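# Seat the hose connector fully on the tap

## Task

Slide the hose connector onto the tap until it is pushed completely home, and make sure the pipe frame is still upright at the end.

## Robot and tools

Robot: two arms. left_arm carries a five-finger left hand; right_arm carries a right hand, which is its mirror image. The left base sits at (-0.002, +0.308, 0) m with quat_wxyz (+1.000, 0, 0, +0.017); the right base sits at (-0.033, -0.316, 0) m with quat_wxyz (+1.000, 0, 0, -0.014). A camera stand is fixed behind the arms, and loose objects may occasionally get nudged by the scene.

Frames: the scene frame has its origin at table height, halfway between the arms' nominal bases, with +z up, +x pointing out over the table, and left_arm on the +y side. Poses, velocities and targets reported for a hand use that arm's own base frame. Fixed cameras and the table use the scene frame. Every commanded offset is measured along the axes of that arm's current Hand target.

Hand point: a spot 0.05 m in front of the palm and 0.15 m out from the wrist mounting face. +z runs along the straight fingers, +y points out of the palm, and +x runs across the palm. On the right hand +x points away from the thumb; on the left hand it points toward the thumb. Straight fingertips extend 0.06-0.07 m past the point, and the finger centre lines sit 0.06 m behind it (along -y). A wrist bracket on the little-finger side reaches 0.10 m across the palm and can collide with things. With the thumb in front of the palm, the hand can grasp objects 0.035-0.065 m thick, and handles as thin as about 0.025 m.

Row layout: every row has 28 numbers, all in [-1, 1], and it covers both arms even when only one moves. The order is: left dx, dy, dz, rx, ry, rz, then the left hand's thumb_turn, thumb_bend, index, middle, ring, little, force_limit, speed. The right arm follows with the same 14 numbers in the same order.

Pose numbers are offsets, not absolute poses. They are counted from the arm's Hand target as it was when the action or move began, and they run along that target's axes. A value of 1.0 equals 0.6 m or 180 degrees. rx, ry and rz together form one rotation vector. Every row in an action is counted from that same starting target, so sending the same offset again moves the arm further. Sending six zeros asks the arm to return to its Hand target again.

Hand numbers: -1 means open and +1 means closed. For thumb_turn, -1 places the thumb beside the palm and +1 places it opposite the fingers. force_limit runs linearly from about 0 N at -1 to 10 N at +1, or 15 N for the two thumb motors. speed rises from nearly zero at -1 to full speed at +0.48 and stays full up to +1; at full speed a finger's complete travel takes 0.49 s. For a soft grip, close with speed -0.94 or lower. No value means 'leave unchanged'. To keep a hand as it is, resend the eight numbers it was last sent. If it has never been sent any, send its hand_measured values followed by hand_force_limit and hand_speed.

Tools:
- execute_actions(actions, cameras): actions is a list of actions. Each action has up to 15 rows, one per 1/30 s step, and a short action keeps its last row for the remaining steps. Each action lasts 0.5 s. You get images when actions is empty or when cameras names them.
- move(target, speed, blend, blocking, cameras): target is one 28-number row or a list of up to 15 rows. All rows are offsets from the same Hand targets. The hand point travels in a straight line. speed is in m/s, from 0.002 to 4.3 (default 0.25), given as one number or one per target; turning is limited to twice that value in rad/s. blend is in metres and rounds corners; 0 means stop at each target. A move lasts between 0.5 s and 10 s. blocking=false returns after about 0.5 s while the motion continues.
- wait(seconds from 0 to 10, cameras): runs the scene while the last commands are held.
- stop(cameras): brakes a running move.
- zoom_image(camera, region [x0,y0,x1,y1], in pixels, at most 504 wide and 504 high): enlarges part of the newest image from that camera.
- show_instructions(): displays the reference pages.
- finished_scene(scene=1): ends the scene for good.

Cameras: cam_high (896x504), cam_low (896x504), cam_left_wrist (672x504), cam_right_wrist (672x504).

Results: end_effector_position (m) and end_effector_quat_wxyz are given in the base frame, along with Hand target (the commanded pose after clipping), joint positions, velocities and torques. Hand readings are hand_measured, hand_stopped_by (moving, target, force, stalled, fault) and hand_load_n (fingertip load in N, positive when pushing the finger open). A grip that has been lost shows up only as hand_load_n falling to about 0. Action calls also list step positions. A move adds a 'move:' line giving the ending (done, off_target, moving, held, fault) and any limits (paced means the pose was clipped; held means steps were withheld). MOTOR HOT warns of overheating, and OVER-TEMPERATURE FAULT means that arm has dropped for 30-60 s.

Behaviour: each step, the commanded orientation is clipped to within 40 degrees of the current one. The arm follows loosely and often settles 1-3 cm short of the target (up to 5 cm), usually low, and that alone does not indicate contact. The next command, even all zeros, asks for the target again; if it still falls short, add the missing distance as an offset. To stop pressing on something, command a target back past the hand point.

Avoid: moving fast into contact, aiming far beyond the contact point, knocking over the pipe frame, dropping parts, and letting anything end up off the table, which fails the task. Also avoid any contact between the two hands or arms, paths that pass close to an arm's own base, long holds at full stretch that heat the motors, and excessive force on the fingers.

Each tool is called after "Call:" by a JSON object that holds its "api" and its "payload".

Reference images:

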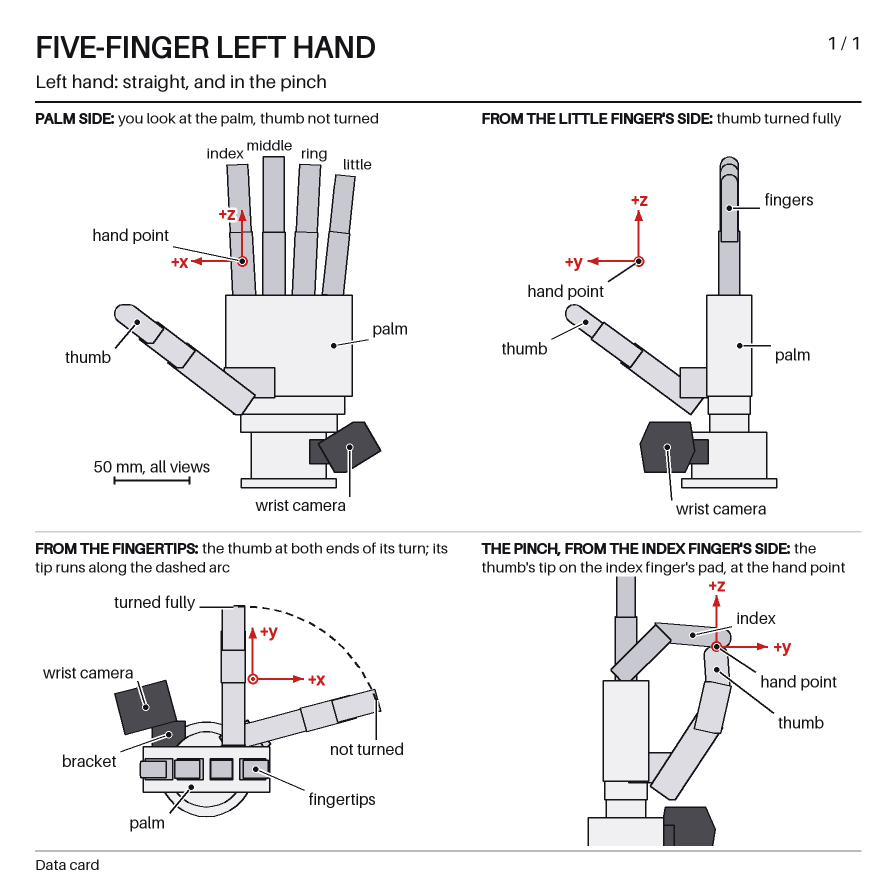

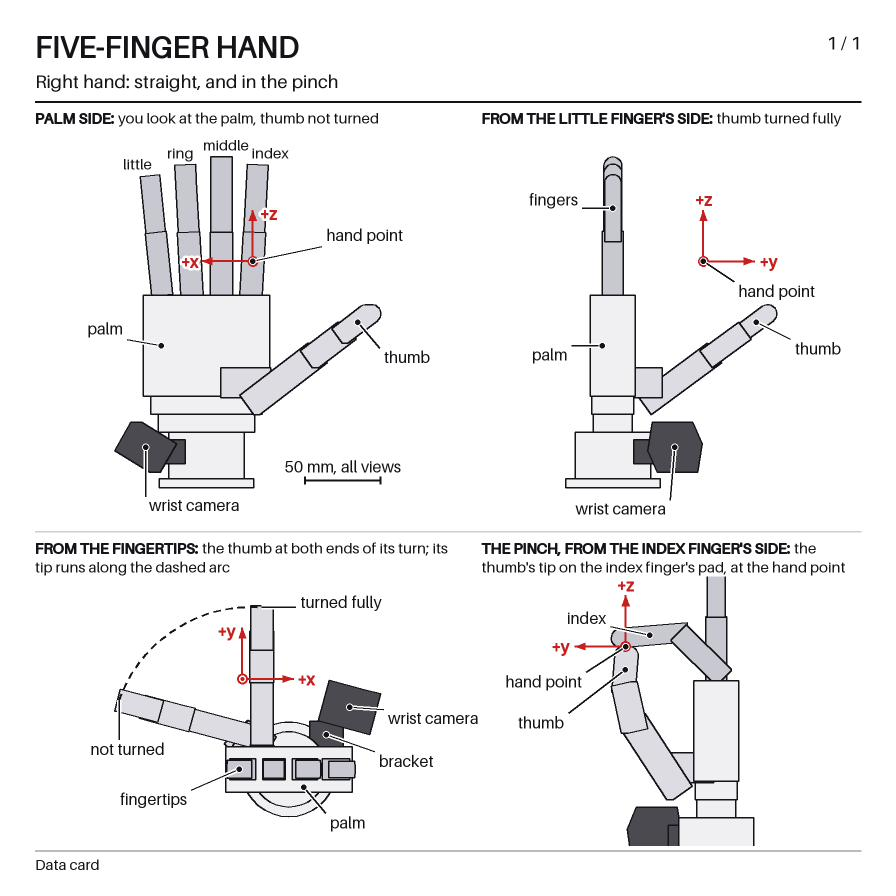

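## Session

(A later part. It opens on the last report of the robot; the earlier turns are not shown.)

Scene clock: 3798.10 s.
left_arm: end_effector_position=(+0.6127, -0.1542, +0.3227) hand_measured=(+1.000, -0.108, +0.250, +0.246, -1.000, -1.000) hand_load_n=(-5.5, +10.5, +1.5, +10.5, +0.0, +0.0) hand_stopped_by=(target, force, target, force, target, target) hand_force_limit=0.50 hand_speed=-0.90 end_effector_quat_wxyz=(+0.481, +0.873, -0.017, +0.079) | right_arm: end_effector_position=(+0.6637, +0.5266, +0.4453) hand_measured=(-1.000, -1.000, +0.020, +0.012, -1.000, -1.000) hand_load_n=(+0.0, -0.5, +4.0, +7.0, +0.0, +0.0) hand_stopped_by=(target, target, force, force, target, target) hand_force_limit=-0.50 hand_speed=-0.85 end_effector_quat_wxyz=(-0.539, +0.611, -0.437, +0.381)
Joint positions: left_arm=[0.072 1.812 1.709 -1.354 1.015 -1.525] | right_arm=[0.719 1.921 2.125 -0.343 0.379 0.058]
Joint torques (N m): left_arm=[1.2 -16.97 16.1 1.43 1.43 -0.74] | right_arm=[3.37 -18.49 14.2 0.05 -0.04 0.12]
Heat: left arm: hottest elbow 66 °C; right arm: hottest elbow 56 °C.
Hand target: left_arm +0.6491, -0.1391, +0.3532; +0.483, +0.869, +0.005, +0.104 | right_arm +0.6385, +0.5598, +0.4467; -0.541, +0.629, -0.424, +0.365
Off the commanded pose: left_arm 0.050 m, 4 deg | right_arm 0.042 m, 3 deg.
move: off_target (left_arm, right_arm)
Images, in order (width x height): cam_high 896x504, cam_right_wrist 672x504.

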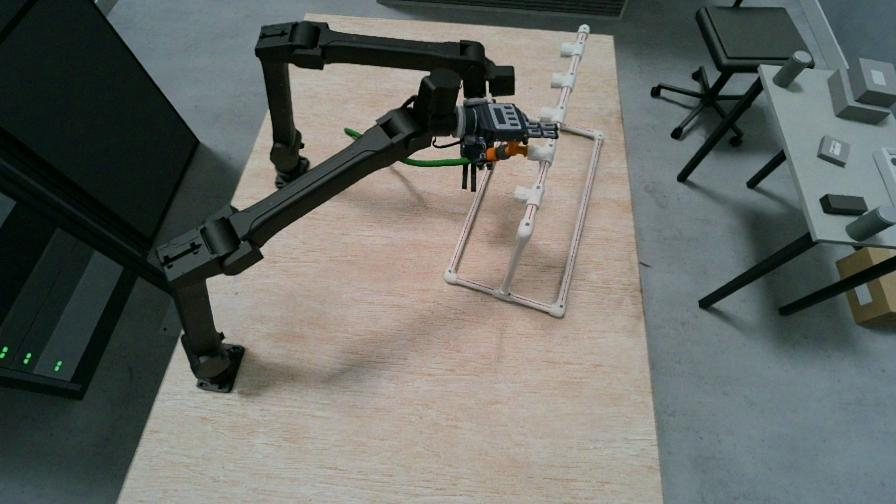

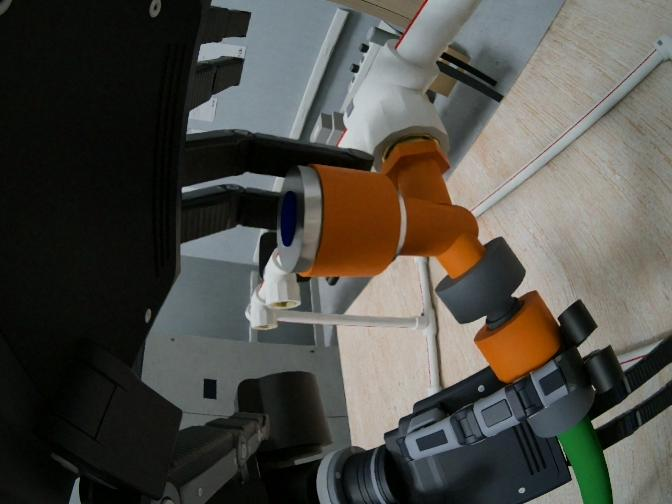

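Call:
{"api": "move", "payload": {"target": [0.0138,0.0093,0,0,0,0,1,0.05,0.25,0.25,-1,-1,0.5,-0.9,-0.0052,-0.0014,-0.0119,0,0,0,-1,-1,0.5,0.55,-1,-1,-0.5,-0.85], "speed": 0.03, "cameras": ["cam_right_wrist","cam_high","cam_low"]}}

Call:
{"api": "zoom_image", "payload": {"camera": "cam_right_wrist", "region": [380, 180, 640, 420]}}

Scene clock: 3832.50 s.
left_arm: end_effector_position=(+0.6149, -0.1575, +0.3232) hand_measured=(+1.000, -0.108, +0.250, +0.246, -1.000, -1.000) hand_load_n=(-7.0, +10.0, +1.0, +11.0, +0.0, +0.0) hand_stopped_by=(target, force, target, force, target, target) hand_force_limit=0.50 hand_speed=-0.90 end_effector_quat_wxyz=(+0.480, +0.874, -0.020, +0.073) | right_arm: end_effector_position=(+0.6647, +0.5246, +0.4454) hand_measured=(-1.000, -1.000, +0.020, +0.012, -1.000, -1.000) hand_load_n=(+0.0, +0.0, +5.5, +9.5, +0.0, +0.0) hand_stopped_by=(target, target, force, force, target, target) hand_force_limit=-0.50 hand_speed=-0.85 end_effector_quat_wxyz=(-0.536, +0.608, -0.440, +0.385)
Joint positions: left_arm=[0.066 1.826 1.733 -1.378 1.012 -1.513] | right_arm=[0.719 1.921 2.125 -0.343 0.394 0.058]
Joint torques (N m): left_arm=[1.44 -17.38 16.94 1.72 1.57 -0.87] | right_arm=[3.9 -19.72 12.82 0.1 -0.29 0.13]
Heat: left arm: hottest elbow 80 °C; right arm: hottest elbow 56 °C.
Hand target: left_arm +0.6567, -0.1412, +0.3594; +0.483, +0.869, +0.005, +0.105 | right_arm +0.6310, +0.5599, +0.4486; -0.541, +0.629, -0.424, +0.365
Off the commanded pose: left_arm 0.058 m, 5 deg | right_arm 0.049 m, 4 deg.
move: off_target (left_arm, right_arm)
Images, in order (width x height): cam_high 896x504, cam_low 896x504, cam_right_wrist 672x504.

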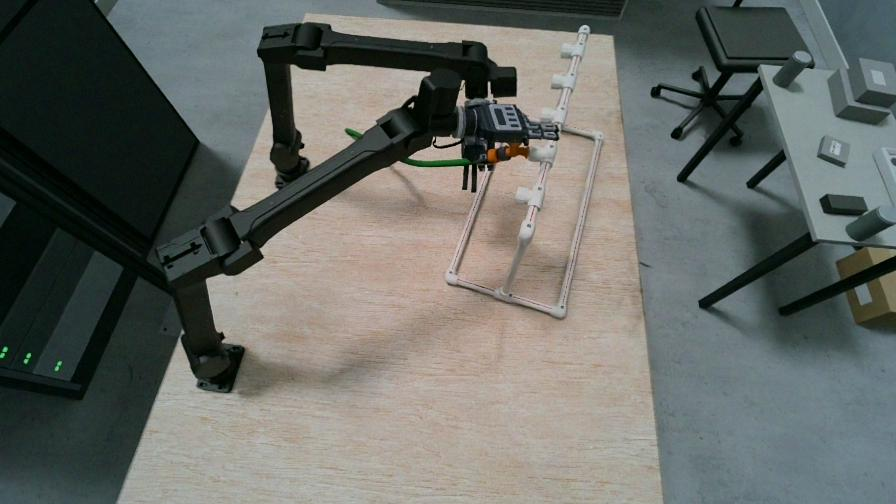

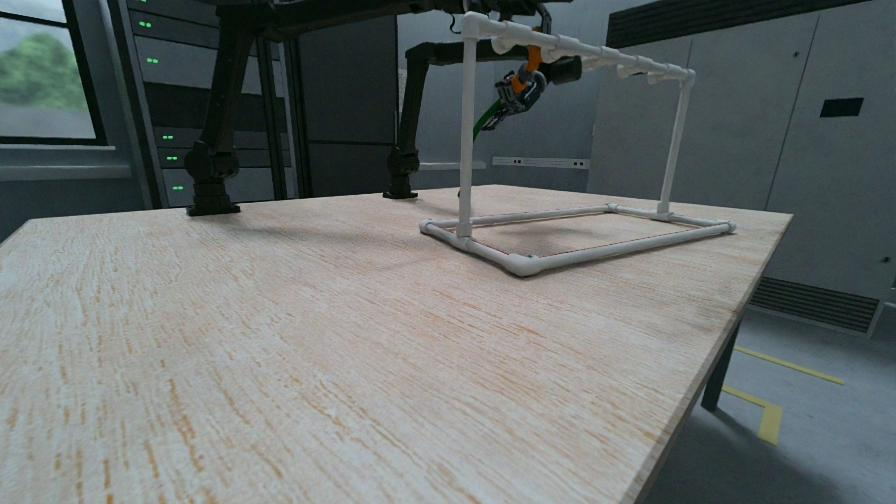

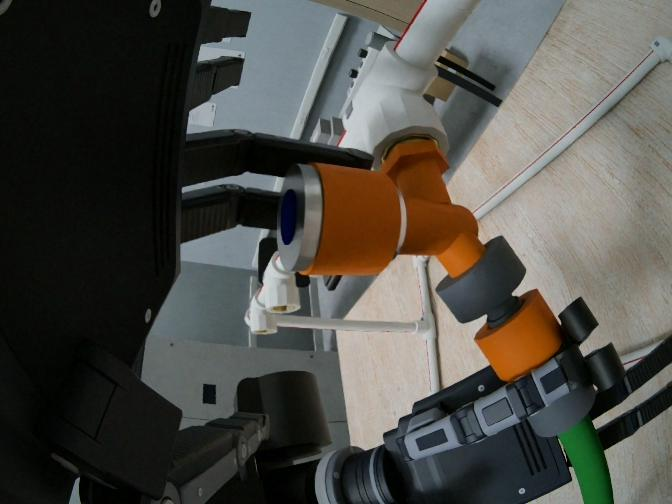

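Scaled by 1.938 from the camera's 672x504 image, which has a finer 960x720 frame.

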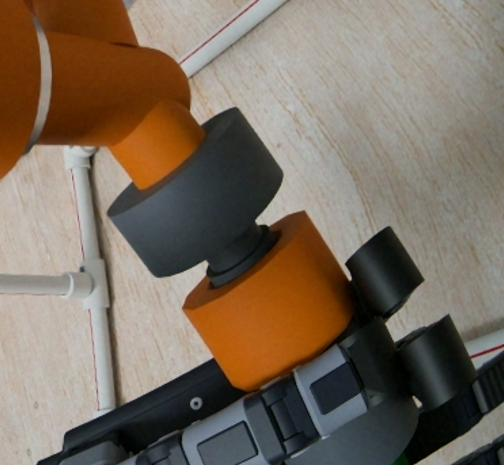

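Call:
{"api": "move", "payload": {"target": [-0.06,-0.015,0.0394,0,0,0,1,0.05,0.25,0.25,-1,-1,0.5,-0.9,0,0,0.0119,0,0,0,-1,-1,0.5,0.55,-1,-1,-0.5,-0.85], "speed": 0.06, "cameras": ["cam_right_wrist"]}}

Call:
{"api": "zoom_image", "payload": {"camera": "cam_right_wrist", "region": [380, 180, 640, 420]}}

Scene clock: 3845.87 s.
left_arm: end_effector_position=(+0.6145, -0.1595, +0.3221) hand_measured=(+1.000, -0.108, +0.250, +0.246, -1.000, -1.000) hand_load_n=(-4.5, +10.0, +1.0, +10.0, +0.0, +0.0) hand_stopped_by=(target, force, target, force, target, target) hand_force_limit=0.50 hand_speed=-0.90 end_effector_quat_wxyz=(+0.480, +0.872, -0.012, +0.094) | right_arm: end_effector_position=(+0.6648, +0.5243, +0.4454) hand_measured=(-1.000, -1.000, +0.020, +0.012, -1.000, -1.000) hand_load_n=(+0.0, +0.0, +3.5, +8.0, +0.0, +0.0) hand_stopped_by=(target, target, force, force, target, target) hand_force_limit=-0.50 hand_speed=-0.85 end_effector_quat_wxyz=(-0.535, +0.609, -0.441, +0.385)
Joint positions: left_arm=[0.061 1.786 1.666 -1.26 1.011 -1.589] | right_arm=[0.719 1.923 2.131 -0.351 0.395 0.058]
Joint torques (N m): left_arm=[-0.67 -18.9 10.36 2.54 1.16 -0.64] | right_arm=[3.66 -18.32 14.38 0.25 -0.46 0.12]
Heat: left arm: hottest elbow 77 °C; right arm: hottest elbow 57 °C.
Hand target: left_arm +0.6267, -0.1601, +0.3334; +0.483, +0.869, +0.005, +0.104 | right_arm +0.6376, +0.5625, +0.4477; -0.541, +0.629, -0.424, +0.365
Off the commanded pose: left_arm 0.017 m, 2 deg | right_arm 0.047 m, 4 deg.
move: off_target (left_arm, right_arm)
Images, in order (width x height): cam_right_wrist 672x504.

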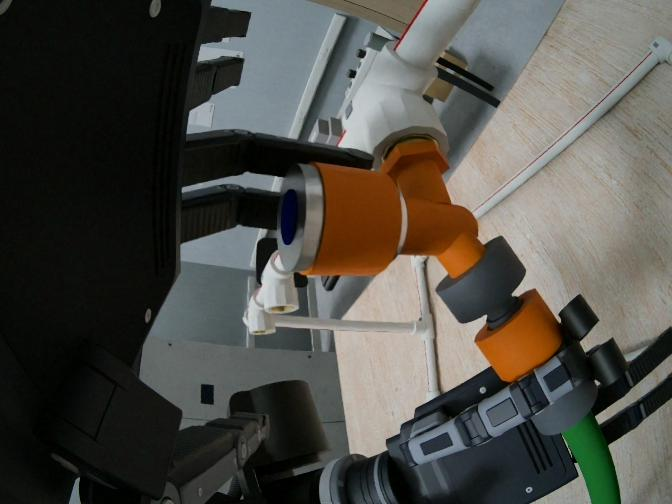

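Scaled by 1.938 from the camera's 672x504 image, which has a finer 960x720 frame.

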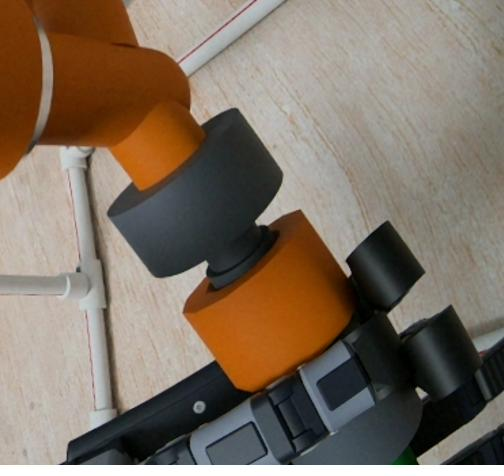

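Call:
{"api": "wait", "payload": {"seconds": 10, "cameras": []}}

Call:
{"api": "move", "payload": {"target": [[0.0405,0.029,0.0045,0,0.02,0,1,0.05,0.25,0.25,-1,-1,0.5,-0.9,0.0105,0.0028,-0.0184,0,0,0,-1,-1,0.5,0.55,-1,-1,-0.5,-0.85],[0.0405,0.029,0.0045,0.0278,0.0385,0,1,0.05,0.25,0.25,-1,-1,0.5,-0.9,0.0105,0.0028,-0.0184,0,0,0,-1,-1,0.5,0.55,-1,-1,-0.5,-0.85],[0.0405,0.029,0.0045,-0.0278,0.0015,0,1,0.05,0.25,0.25,-1,-1,0.5,-0.9,0.0105,0.0028,-0.0184,0,0,0,-1,-1,0.5,0.55,-1,-1,-0.5,-0.85],[0.0405,0.029,0.0045,0,0.02,0,1,0.05,0.25,0.25,-1,-1,0.5,-0.9,0.0105,0.0028,-0.0184,0,0,0,-1,-1,0.5,0.55,-1,-1,-0.5,-0.85]], "speed": 0.05, "cameras": ["cam_right_wrist"]}}

Call:
{"api": "zoom_image", "payload": {"camera": "cam_right_wrist", "region": [380, 180, 640, 420]}}

Scene clock: 3910.97 s.
left_arm: end_effector_position=(+0.6145, -0.1598, +0.3221) hand_measured=(+1.000, -0.108, +0.250, +0.246, -1.000, -1.000) hand_load_n=(-5.0, +10.0, +1.5, +10.0, +0.0, +0.0) hand_stopped_by=(target, force, target, force, target, target) hand_force_limit=0.50 hand_speed=-0.90 end_effector_quat_wxyz=(+0.480, +0.872, -0.012, +0.094) | right_arm: end_effector_position=(+0.6648, +0.5243, +0.4454) hand_measured=(-1.000, -1.000, +0.020, +0.012, -1.000, -1.000) hand_load_n=(+0.0, +0.0, +3.5, +8.0, +0.0, +0.0) hand_stopped_by=(target, target, force, force, target, target) hand_force_limit=-0.50 hand_speed=-0.85 end_effector_quat_wxyz=(-0.535, +0.609, -0.441, +0.385)
Joint positions: left_arm=[0.061 1.786 1.666 -1.26 1.011 -1.589] | right_arm=[0.719 1.923 2.131 -0.351 0.395 0.058]
Joint torques (N m): left_arm=[-0.67 -18.9 10.37 2.59 1.16 -0.67] | right_arm=[3.66 -18.37 14.37 0.21 -0.46 0.12]
Heat: left arm: hottest elbow 63 °C; right arm: hottest elbow 59 °C.
Hand target: left_arm +0.6267, -0.1603, +0.3334; +0.483, +0.869, +0.005, +0.104 | right_arm +0.6376, +0.5625, +0.4477; -0.541, +0.629, -0.424, +0.365
Off the commanded pose: left_arm 0.017 m, 2 deg | right_arm 0.047 m, 4 deg.
wait: 10.00 s; at rest from the start
No camera images: "cameras" was empty.

Scene clock: 3917.30 s.
left_arm: end_effector_position=(+0.6240, -0.1750, +0.3229) hand_measured=(+1.000, -0.108, +0.250, +0.246, -1.000, -1.000) hand_load_n=(-7.5, +9.5, +1.5, +10.5, +0.0, +0.0) hand_stopped_by=(target, force, target, force, target, target) hand_force_limit=0.50 hand_speed=-0.90 end_effector_quat_wxyz=(+0.480, +0.871, +0.000, +0.102) | right_arm: end_effector_position=(+0.6734, +0.5127, +0.4453) hand_measured=(-1.000, -1.000, +0.020, +0.012, -1.000, -1.000) hand_load_n=(+0.0, +0.0, +1.5, +9.5, +0.0, +0.0) hand_stopped_by=(target, target, force, force, target, target) hand_force_limit=-0.50 hand_speed=-0.85 end_effector_quat_wxyz=(-0.529, +0.607, -0.445, +0.393)
Joint positions: left_arm=[0.031 1.778 1.65 -1.16 1.001 -1.695] | right_arm=[0.704 1.923 2.131 -0.351 0.401 0.05]
Joint torques (N m): left_arm=[0.03 -18.73 12.88 3.54 0.94 -0.91] | right_arm=[4.48 -21.36 9.74 0.73 -0.79 0.21]
Heat: left arm: hottest elbow 64 °C; right arm: hottest elbow 59 °C.
Hand target: left_arm +0.6494, -0.1691, +0.3510; +0.483, +0.865, +0.020, +0.132 | right_arm +0.6296, +0.5524, +0.4476; -0.540, +0.629, -0.424, +0.365
Off the commanded pose: left_arm 0.038 m, 4 deg | right_arm 0.059 m, 5 deg.
move: off_target (left_arm, right_arm)
Images, in order (width x height): cam_right_wrist 672x504.

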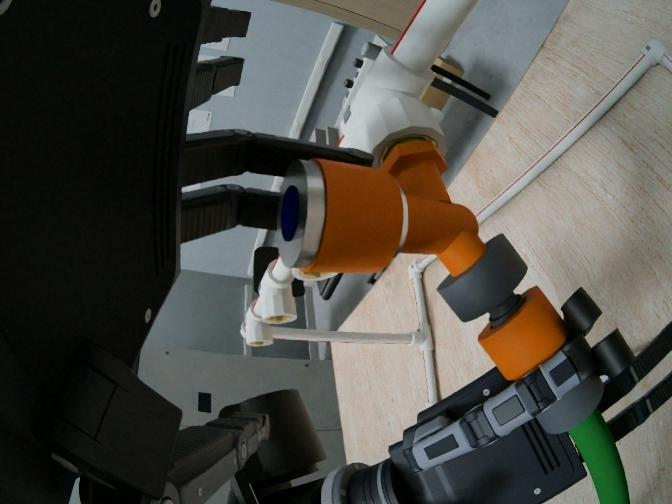

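Scaled by 1.938 from the camera's 672x504 image, which has a finer 960x720 frame.

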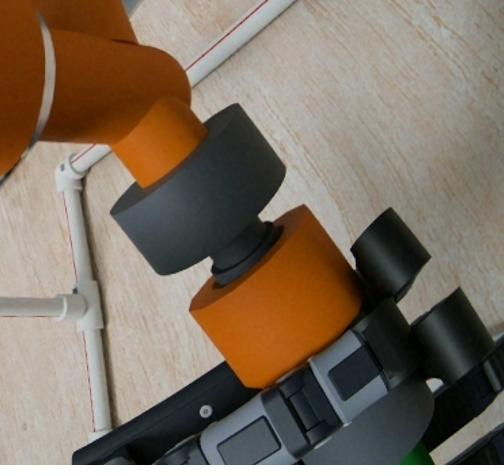

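Call:
{"api": "move", "payload": {"target": [0.0317,0.0272,0.026,0,0,0,1,0.05,0.25,0.25,-1,-1,0.5,-0.9,-0.0535,0.0172,-0.0295,0,0,0,-1,-1,0.5,0.55,-1,-1,-0.5,-0.85], "speed": 0.05, "cameras": ["cam_right_wrist","cam_low"]}}

Call:
{"api": "zoom_image", "payload": {"camera": "cam_right_wrist", "region": [380, 180, 640, 420]}}

Scene clock: 3980.37 s.
left_arm: end_effector_position=(+0.6260, -0.1785, +0.3228) hand_measured=(+1.000, -0.108, +0.250, +0.246, -1.000, -1.000) hand_load_n=(-6.0, +9.5, +1.5, +10.5, +0.0, +0.0) hand_stopped_by=(target, force, target, force, target, target) hand_force_limit=0.50 hand_speed=-0.90 end_effector_quat_wxyz=(+0.480, +0.871, +0.004, +0.100) | right_arm: end_effector_position=(+0.6783, +0.5064, +0.4463) hand_measured=(-1.000, -1.000, +0.020, +0.012, -1.000, -1.000) hand_load_n=(-0.5, +0.0, +0.0, +7.5, +0.0, +0.0) hand_stopped_by=(target, target, force, force, target, target) hand_force_limit=-0.50 hand_speed=-0.85 end_effector_quat_wxyz=(-0.528, +0.602, -0.448, +0.397)
Joint positions: left_arm=[0.024 1.778 1.65 -1.146 0.997 -1.719] | right_arm=[0.696 1.923 2.131 -0.347 0.406 0.05]
Joint torques (N m): left_arm=[-0.09 -18.55 13.82 2.85 1.05 -0.74] | right_arm=[0.44 -19.6 10.93 1.65 -0.11 0.11]
Heat: left arm: hottest elbow 63 °C; right arm: hottest elbow 55 °C.
Hand target: left_arm +0.6517, -0.1730, +0.3539; +0.484, +0.865, +0.018, +0.130 (not the last commanded pose) | right_arm +0.6734, +0.5126, +0.4453; -0.529, +0.606, -0.445, +0.393 (not the last commanded pose)
Off the commanded pose: left_arm 0.059 m, 4 deg | right_arm 0.104 m, 6 deg.
move: held (right_arm; a check stopped the path), off_target (left_arm; braked when a check withheld steps of right_arm); limits=held
pose unreachable (right arm): on one or more control steps of this call, first in action 0 (counted from 0), this arm could not follow its commanded pose, so it was not sent that pose on those steps. It may still have moved: this result reports where it is.
cause: moving toward the commanded pose would bring a part of the arm too close to another arm (a part of this arm just beyond joint 6 (wrist roll) and a part of the left arm just beyond its joint 4 (wrist pitch), where that arm would come to rest).
Images, in order (width x height): cam_low 896x504, cam_right_wrist 672x504.

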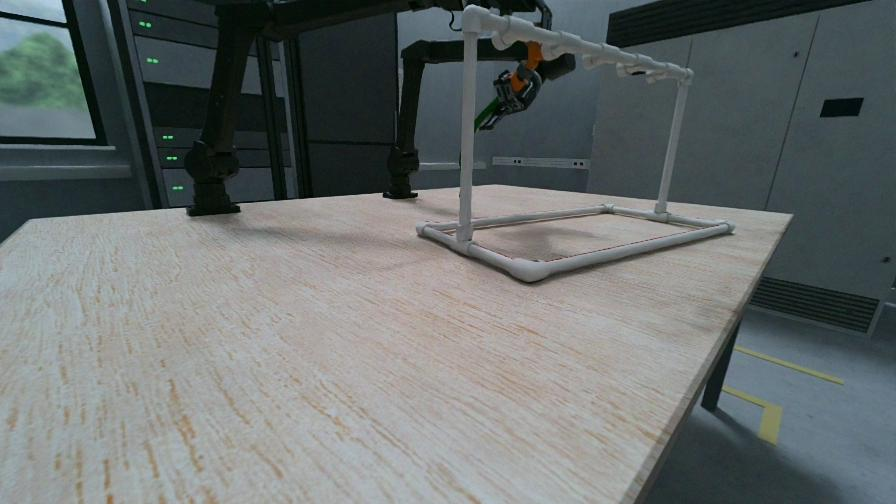

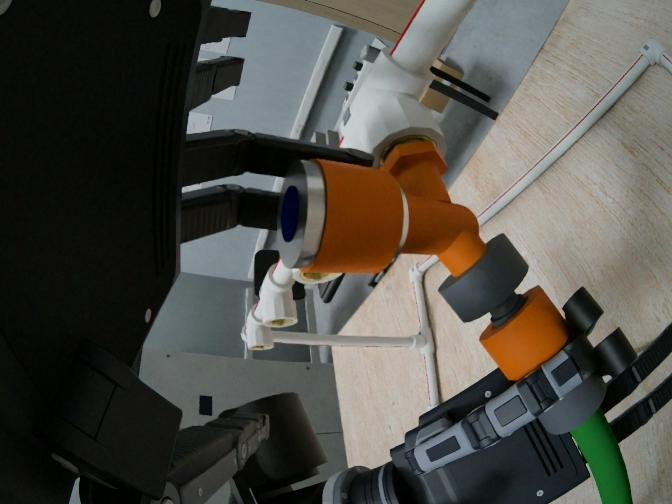

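Scaled by 1.938 from the camera's 672x504 image, which has a finer 960x720 frame.

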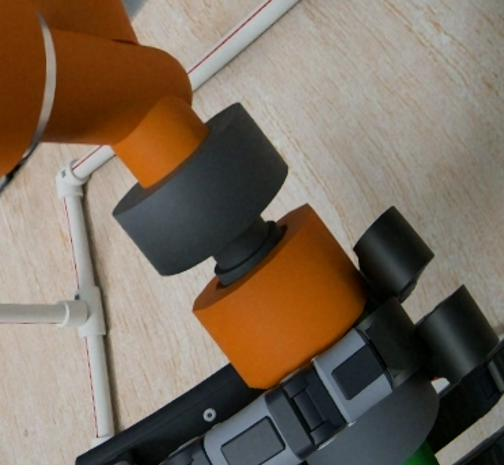

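Call:
{"api": "execute_actions", "payload": {"actions": []}}

Scene clock: 4023.27 s.
left_arm: end_effector_position=(+0.6260, -0.1785, +0.3228) hand_measured=(+1.000, -0.108, +0.250, +0.246, -1.000, -1.000) hand_load_n=(-6.0, +9.5, +1.5, +10.5, +0.0, +0.0) hand_stopped_by=(target, force, target, force, target, target) hand_force_limit=0.50 hand_speed=-0.90 end_effector_quat_wxyz=(+0.480, +0.871, +0.004, +0.100) | right_arm: end_effector_position=(+0.6783, +0.5064, +0.4463) hand_measured=(-1.000, -1.000, +0.020, +0.012, -1.000, -1.000) hand_load_n=(+0.0, +0.5, +0.5, +7.5, +0.0, +0.0) hand_stopped_by=(target, target, force, force, target, target) hand_force_limit=-0.50 hand_speed=-0.85 end_effector_quat_wxyz=(-0.528, +0.602, -0.448, +0.397)
Joint positions: left_arm=[0.024 1.778 1.65 -1.146 0.997 -1.719] | right_arm=[0.696 1.923 2.131 -0.347 0.406 0.05]
Joint velocities: within noise
Joint torques (N m): left_arm=[0.09 -18.49 13.82 2.85 1.05 -0.74] | right_arm=[0.38 -19.6 10.92 1.66 -0.11 0.11]
Heat: left arm: hottest elbow 65 °C; right arm: hottest elbow 55 °C.
Hand target: left_arm +0.6517, -0.1730, +0.3539; +0.484, +0.865, +0.018, +0.130 (not the last commanded pose) | right_arm +0.6734, +0.5126, +0.4453; -0.529, +0.606, -0.445, +0.393 (not the last commanded pose)
Off the commanded pose: left_arm 0.059 m, 4 deg | right_arm 0.104 m, 6 deg.

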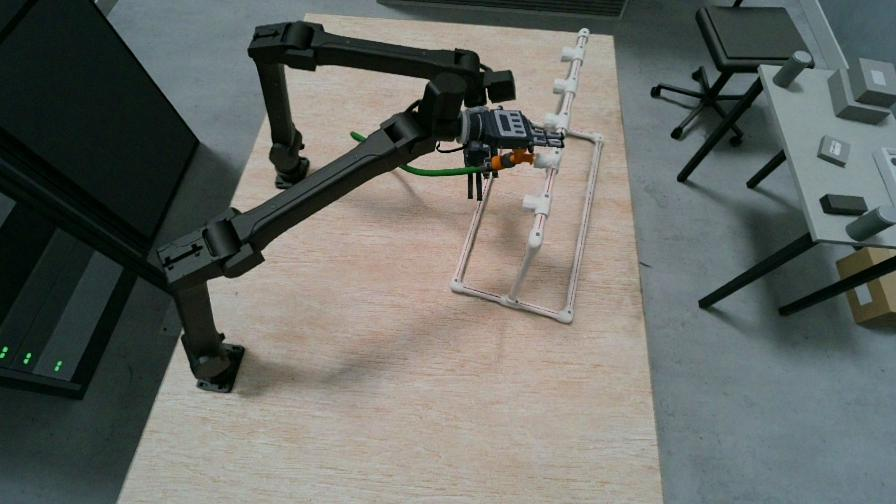

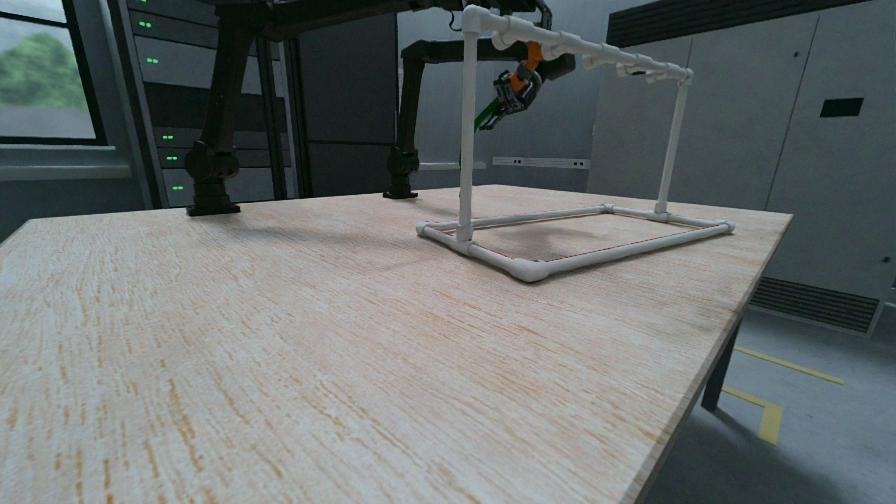

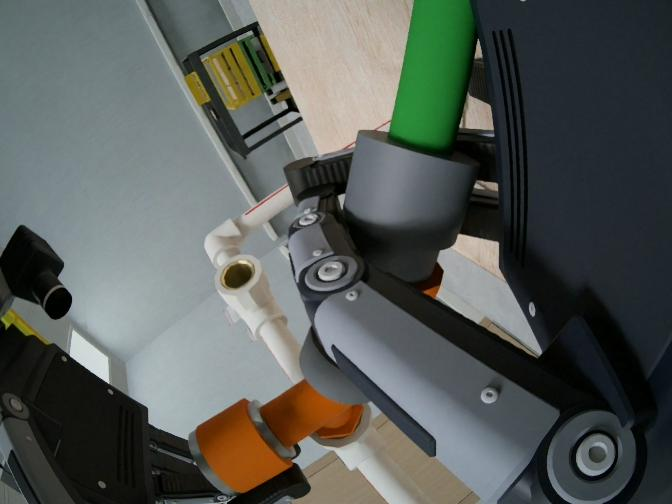

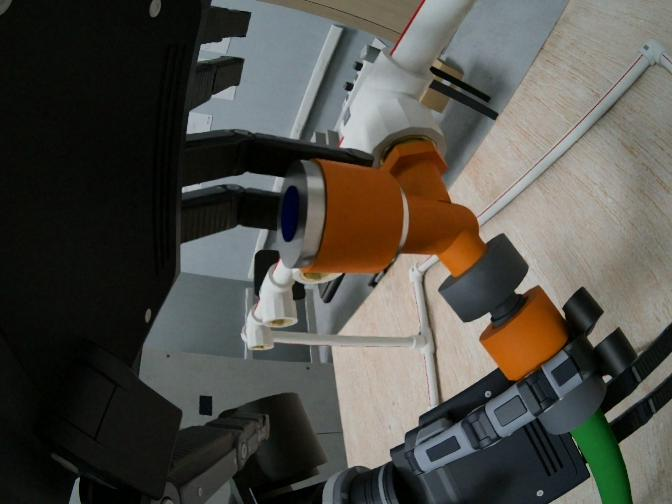

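Call:
{"api": "move", "payload": {"target": [0.0284,0.0149,-0.0057,0,0,0,1,0.05,0.25,0.25,-1,-1,0.5,-0.9,-0.0837,0.0041,-0.0288,0,0,0,-1,-1,0.5,0.55,-1,-1,-0.5,-0.85], "speed": 0.08, "cameras": ["cam_right_wrist"]}}

Scene clock: 4055.37 s.
left_arm: end_effector_position=(+0.6307, -0.1868, +0.3239) hand_measured=(+1.000, -0.108, +0.250, +0.246, -1.000, -1.000) hand_load_n=(-6.0, +9.0, +1.5, +10.5, +0.0, +0.0) hand_stopped_by=(target, force, target, force, target, target) hand_force_limit=0.50 hand_speed=-0.90 end_effector_quat_wxyz=(+0.480, +0.872, +0.000, +0.097) | right_arm: end_effector_position=(+0.6838, +0.4990, +0.4468) hand_measured=(-1.000, -1.000, +0.020, +0.012, -1.000, -1.000) hand_load_n=(+0.0, +0.0, +0.0, +9.5, +0.0, +0.0) hand_stopped_by=(target, target, force, force, target, target) hand_force_limit=-0.50 hand_speed=-0.85 end_effector_quat_wxyz=(-0.519, +0.588, -0.462, +0.414)
Joint positions: left_arm=[0.01 1.794 1.677 -1.154 0.996 -1.725] | right_arm=[0.698 1.927 2.131 -0.336 0.463 0.051]
Joint torques (N m): left_arm=[1.26 -18.2 16.59 1.76 1.13 -0.72] | right_arm=[0.73 -19.78 10.89 1.52 -0.03 0.11]
Heat: left arm: hottest elbow 66 °C; right arm: hottest elbow 54 °C.
Hand target: left_arm +0.6664, -0.1722, +0.3668; +0.484, +0.865, +0.018, +0.130 | right_arm +0.6776, +0.5060, +0.4456; -0.520, +0.593, -0.459, +0.411 (not the last commanded pose)
Off the commanded pose: left_arm 0.058 m, 4 deg | right_arm 0.070 m, 4 deg.
move: held (right_arm; a check stopped the path), off_target (left_arm; braked when a check withheld steps of right_arm); limits=held
pose unreachable (right arm): on one or more control steps of this call, first in action 0 (counted from 0), this arm could not follow its commanded pose, so it was not sent that pose on those steps. It may still have moved: this result reports where it is.
cause: moving toward the commanded pose would bring a part of the arm too close to another arm (a part of this arm just beyond joint 6 (wrist roll) and a part of the left arm just beyond its joint 4 (wrist pitch), along the way the arms are being sent, or toward where that arm still pushes).
Images, in order (width x height): cam_right_wrist 672x504.

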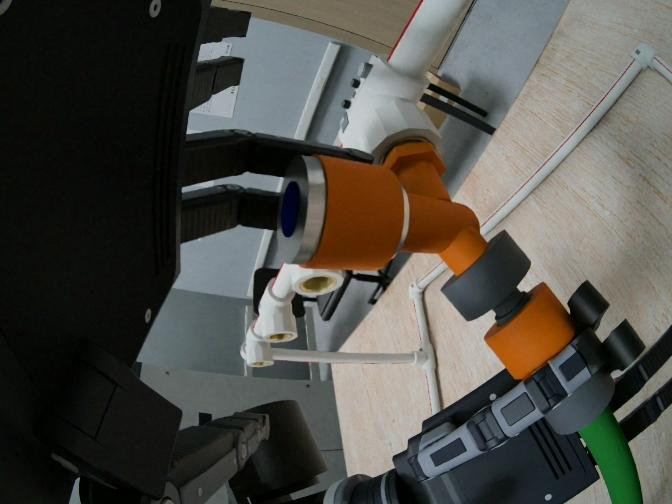

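Call:
{"api": "move", "payload": {"target": [-0.054,-0.026,0.0424,0,0,0,1,0.05,0.25,0.25,-1,-1,0.5,-0.9,0,0,0,0,0,0,-1,-1,0.5,0.55,-1,-1,-0.5,-0.85], "speed": 0.1, "cameras": ["cam_high","cam_right_wrist"]}}

Call:
{"api": "zoom_image", "payload": {"camera": "cam_high", "region": [400, 20, 640, 330]}}

Call:
{"api": "zoom_image", "payload": {"camera": "cam_right_wrist", "region": [380, 180, 640, 420]}}

Scene clock: 4067.50 s.
left_arm: end_effector_position=(+0.6322, -0.1912, +0.3223) hand_measured=(+1.000, -0.108, +0.250, +0.246, -1.000, -1.000) hand_load_n=(-5.0, +9.5, +1.5, +10.5, +0.0, +0.0) hand_stopped_by=(target, force, target, force, target, target) hand_force_limit=0.50 hand_speed=-0.90 end_effector_quat_wxyz=(+0.482, +0.868, +0.007, +0.116) | right_arm: end_effector_position=(+0.6855, +0.4966, +0.4468) hand_measured=(-1.000, -1.000, +0.020, +0.012, -1.000, -1.000) hand_load_n=(-0.5, +0.0, +0.0, +8.0, +0.0, +0.0) hand_stopped_by=(target, target, force, force, target, target) hand_force_limit=-0.50 hand_speed=-0.85 end_effector_quat_wxyz=(-0.519, +0.587, -0.463, +0.415)
Joint positions: left_arm=[0 1.766 1.62 -1.036 0.989 -1.798] | right_arm=[0.694 1.927 2.131 -0.336 0.463 0.051]
Joint torques (N m): left_arm=[-0.5 -19.19 10.43 2.88 0.72 -0.47] | right_arm=[0.97 -19.78 10.89 1.48 -0.02 0.11]
Heat: left arm: hottest elbow 69 °C; right arm: hottest elbow 54 °C.
Hand target: left_arm +0.6427, -0.1902, +0.3342; +0.484, +0.865, +0.018, +0.130 | right_arm +0.6776, +0.5060, +0.4457; -0.520, +0.593, -0.459, +0.411
Off the commanded pose: left_arm 0.016 m, 2 deg | right_arm 0.012 m, 1 deg.
move: off_target (left_arm, right_arm)
Images, in order (width x height): cam_high 896x504, cam_right_wrist 672x504.

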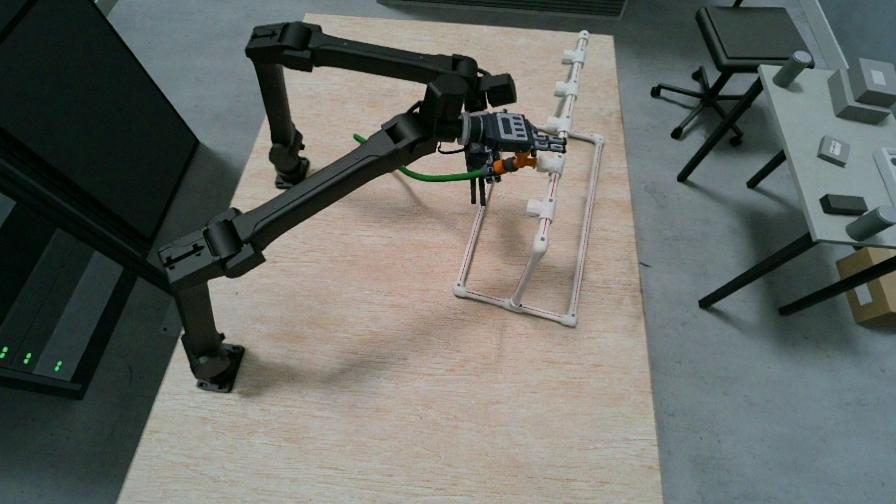

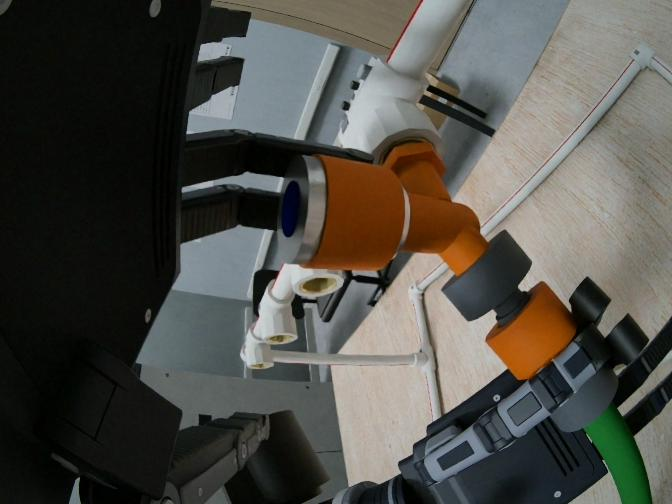

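Scaled by 1.626.

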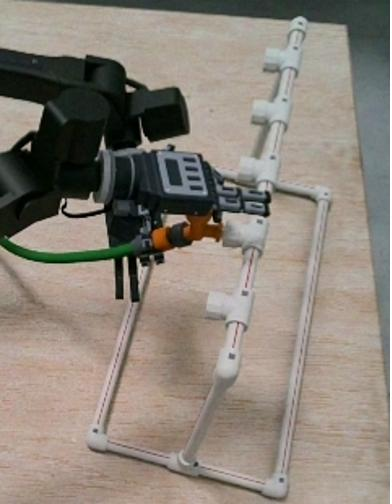

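Scaled by 1.938 from the camera's 672x504 image, which has a finer 960x720 frame.

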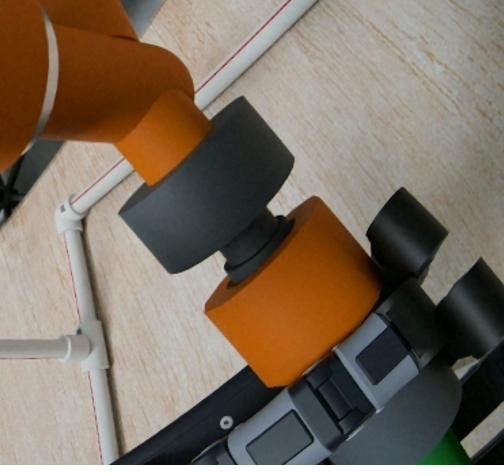

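Call:
{"api": "move", "payload": {"target": [0,0,0,0,0,0,1,0.05,0.25,0.25,-1,-1,0.5,-0.9,-0.0075,0.0182,-0.0697,0,0,0,-1,-1,0.5,0.55,-1,-1,-0.5,-0.85], "speed": 0.06, "cameras": ["cam_right_wrist"]}}

Scene clock: 4235.00 s.
left_arm: end_effector_position=(+0.6198, -0.2083, +0.3229) hand_measured=(+1.000, -0.108, +0.250, +0.246, -1.000, -1.000) hand_load_n=(-7.0, +9.5, +1.5, +10.5, +0.0, +0.0) hand_stopped_by=(target, force, target, force, target, target) hand_force_limit=0.50 hand_speed=-0.90 end_effector_quat_wxyz=(+0.485, +0.867, -0.011, +0.111) | right_arm: end_effector_position=(+0.6724, +0.4786, +0.4417) hand_measured=(-1.000, -1.000, +0.020, +0.012, -1.000, -1.000) hand_load_n=(-0.5, +0.0, +1.0, +14.5, +0.0, +0.0) hand_stopped_by=(target, target, force, force, target, target) hand_force_limit=-0.50 hand_speed=-0.85 end_effector_quat_wxyz=(-0.522, +0.571, -0.470, +0.425)
Joint positions: left_arm=[-0.026 1.753 1.601 -1.036 0.995 -1.781] | right_arm=[0.694 1.849 1.985 -0.244 0.493 0.056]
Joint torques (N m): left_arm=[1.61 -18.02 11.34 2.86 0.49 -0.67] | right_arm=[3.43 -21.42 7.95 0.44 0.09 0.1]
Heat: left arm: hottest elbow 64 °C; right arm: hottest elbow 54 °C.
Hand target: left_arm +0.6427, -0.1902, +0.3343; +0.484, +0.865, +0.018, +0.130 | right_arm +0.6349, +0.5000, +0.4400; -0.520, +0.593, -0.458, +0.411
Off the commanded pose: left_arm 0.031 m, 4 deg | right_arm 0.043 m, 3 deg.
move: off_target (left_arm, right_arm)
Images, in order (width x height): cam_right_wrist 672x504.

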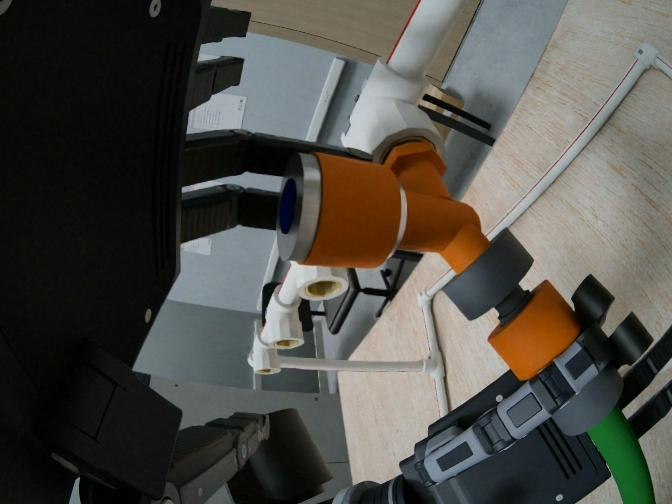

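Call:
{"api": "move", "payload": {"target": [-0.0885,0.0087,-0.0222,0,0,0,1,0.05,0.25,0.25,-1,-1,0.5,-0.9,-0.0161,0.0078,-0.0643,0,0,0,-1,-1,0.5,0.55,-1,-1,-0.5,-0.85], "speed": 0.05, "cameras": ["cam_high","cam_right_wrist"]}}

Scene clock: 4339.07 s.
left_arm: end_effector_position=(+0.5726, -0.2067, +0.3217) hand_measured=(+1.000, -0.108, +0.250, +0.246, -1.000, -1.000) hand_load_n=(-5.0, +9.5, +2.5, +10.5, +0.0, +0.0) hand_stopped_by=(target, force, target, force, target, target) hand_force_limit=0.50 hand_speed=-0.90 end_effector_quat_wxyz=(+0.481, +0.869, -0.013, +0.117) | right_arm: end_effector_position=(+0.6282, +0.4732, +0.4411) hand_measured=(-1.000, -1.000, +0.020, +0.012, -1.000, -1.000) hand_load_n=(+0.0, +0.0, +0.5, +8.0, +0.0, +0.0) hand_stopped_by=(target, target, force, force, target, target) hand_force_limit=-0.50 hand_speed=-0.85 end_effector_quat_wxyz=(-0.512, +0.577, -0.472, +0.427)
Joint positions: left_arm=[-0.027 1.626 1.435 -0.985 0.986 -1.781] | right_arm=[0.737 1.747 1.856 -0.239 0.543 0.057]
Joint torques (N m): left_arm=[1.61 -16.97 10.24 2.44 0.88 -0.66] | right_arm=[3.66 -18.96 8.8 1.33 -0.04 0.18]
Heat: left arm: hottest elbow 63 °C; right arm: hottest elbow 51 °C.
Hand target: left_arm +0.5878, -0.1901, +0.3342; +0.484, +0.865, +0.018, +0.130 | right_arm +0.5949, +0.5000, +0.4399; -0.520, +0.593, -0.458, +0.411
Off the commanded pose: left_arm 0.026 m, 4 deg | right_arm 0.043 m, 3 deg.
move: off_target (left_arm, right_arm)
Images, in order (width x height): cam_high 896x504, cam_right_wrist 672x504.

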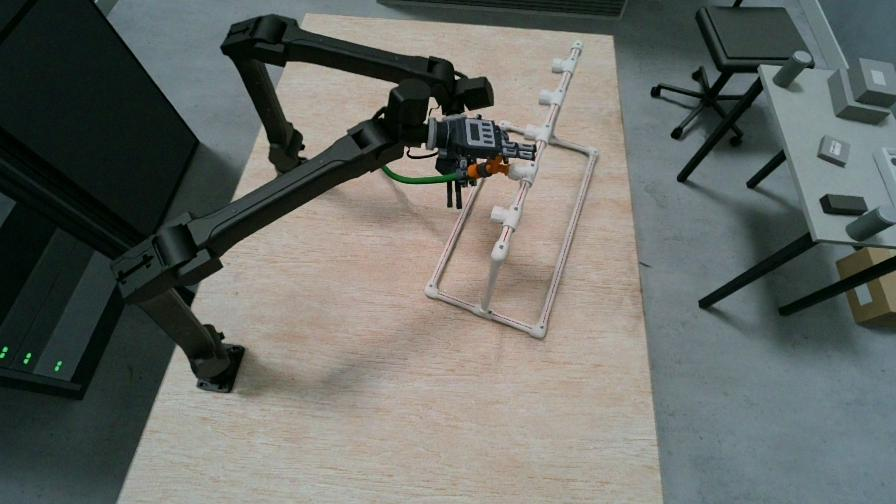

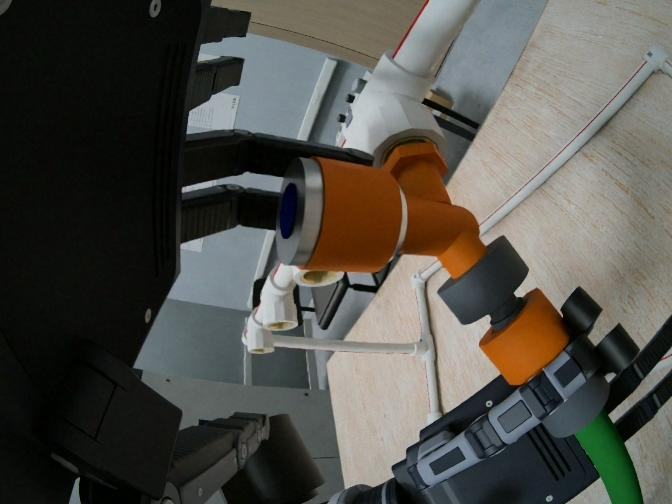

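Call:
{"api": "move", "payload": {"target": [-0.011,0.0152,0.0282,0,0,0,1,0.05,0.25,0.25,-1,-1,0.5,-0.9,0.0521,-0.0214,0.0414,0,0,0,-1,-1,0.5,0.55,-1,-1,-0.5,-0.85], "speed": 0.06}}

Scene clock: 4387.60 s.
left_arm: end_effector_position=(+0.5748, -0.2093, +0.3212) hand_measured=(+1.000, -0.108, +0.250, +0.246, -1.000, -1.000) hand_load_n=(-5.0, +10.0, +2.5, +10.5, +0.0, +0.0) hand_stopped_by=(target, force, target, force, target, target) hand_force_limit=0.50 hand_speed=-0.90 end_effector_quat_wxyz=(+0.477, +0.869, -0.009, +0.128) | right_arm: end_effector_position=(+0.6315, +0.4711, +0.4401) hand_measured=(-1.000, -1.000, +0.020, +0.012, -1.000, -1.000) hand_load_n=(+0.0, +0.0, +0.0, +3.5, +0.0, +0.0) hand_stopped_by=(target, target, force, force, target, target) hand_force_limit=-0.50 hand_speed=-0.85 end_effector_quat_wxyz=(-0.518, +0.588, -0.464, +0.415)
Joint positions: left_arm=[-0.035 1.613 1.415 -0.929 0.968 -1.821] | right_arm=[0.719 1.745 1.855 -0.247 0.487 0.057]
Joint torques (N m): left_arm=[-0.79 -16.85 10.1 2.52 0.89 -0.8] | right_arm=[0.26 -16.79 13.6 0.66 -0.34 0.06]
Heat: left arm: hottest elbow 63 °C; right arm: hottest elbow 51 °C.
Hand target: left_arm +0.5846, -0.2103, +0.3321; +0.484, +0.865, +0.018, +0.130 | right_arm +0.6279, +0.4759, +0.4499; -0.520, +0.593, -0.458, +0.411
Off the commanded pose: left_arm 0.015 m, 3 deg | right_arm 0.012 m, 1 deg.
move: off_target (left_arm, right_arm)

Call:
{"api": "move", "payload": {"target": [0,0,0,0,0,0,1,0.05,0.25,0.25,-1,-1,0.5,-0.9,0,0,0,0,0,0,-1,-1,-1,-1,-1,-1,-0.5,-0.7], "speed": 0.06, "cameras": ["cam_right_wrist"]}}

Scene clock: 4395.90 s.
left_arm: end_effector_position=(+0.5775, -0.2110, +0.3213) hand_measured=(+1.000, -0.108, +0.250, +0.246, -1.000, -1.000) hand_load_n=(-4.0, +9.5, +4.0, +10.5, -0.5, +0.0) hand_stopped_by=(target, force, target, force, target, target) hand_force_limit=0.50 hand_speed=-0.90 end_effector_quat_wxyz=(+0.476, +0.870, -0.005, +0.130) | right_arm: end_effector_position=(+0.6290, +0.4718, +0.4361) hand_measured=(-1.000, -1.000, -1.000, -1.000, -1.000, -1.000) hand_load_n=(+0.0, +0.0, +0.0, +0.0, +0.0, +0.0) hand_stopped_by=(target, target, target, target, target, target) hand_force_limit=-0.50 hand_speed=-0.70 end_effector_quat_wxyz=(-0.513, +0.595, -0.462, +0.411)
Joint positions: left_arm=[-0.039 1.613 1.415 -0.913 0.961 -1.842] | right_arm=[0.719 1.744 1.855 -0.265 0.479 0.057]
Joint torques (N m): left_arm=[-0.44 -16.79 9.99 2.19 1.13 -0.66] | right_arm=[0.26 -16.79 13.61 1.37 -0.04 0.06]
Heat: left arm: hottest elbow 61 °C; right arm: hottest elbow 52 °C.
Hand target: left_arm +0.5846, -0.2103, +0.3320; +0.484, +0.865, +0.018, +0.130 | right_arm +0.6279, +0.4759, +0.4499; -0.520, +0.593, -0.459, +0.411
Off the commanded pose: left_arm 0.013 m, 3 deg | right_arm 0.014 m, 1 deg.
move: off_target (left_arm, right_arm)
Images, in order (width x height): cam_right_wrist 672x504.

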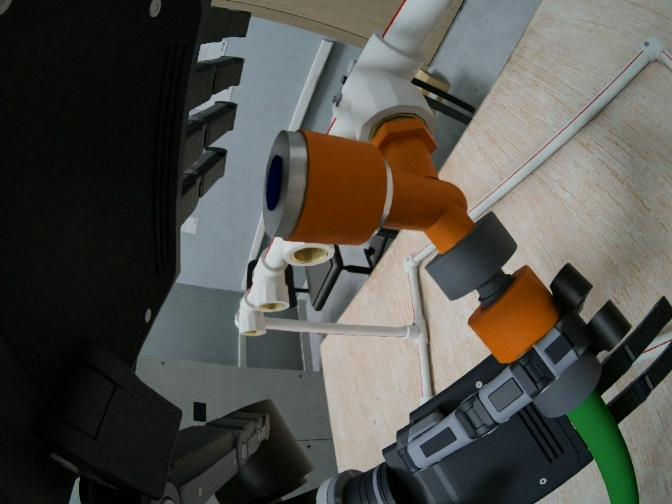

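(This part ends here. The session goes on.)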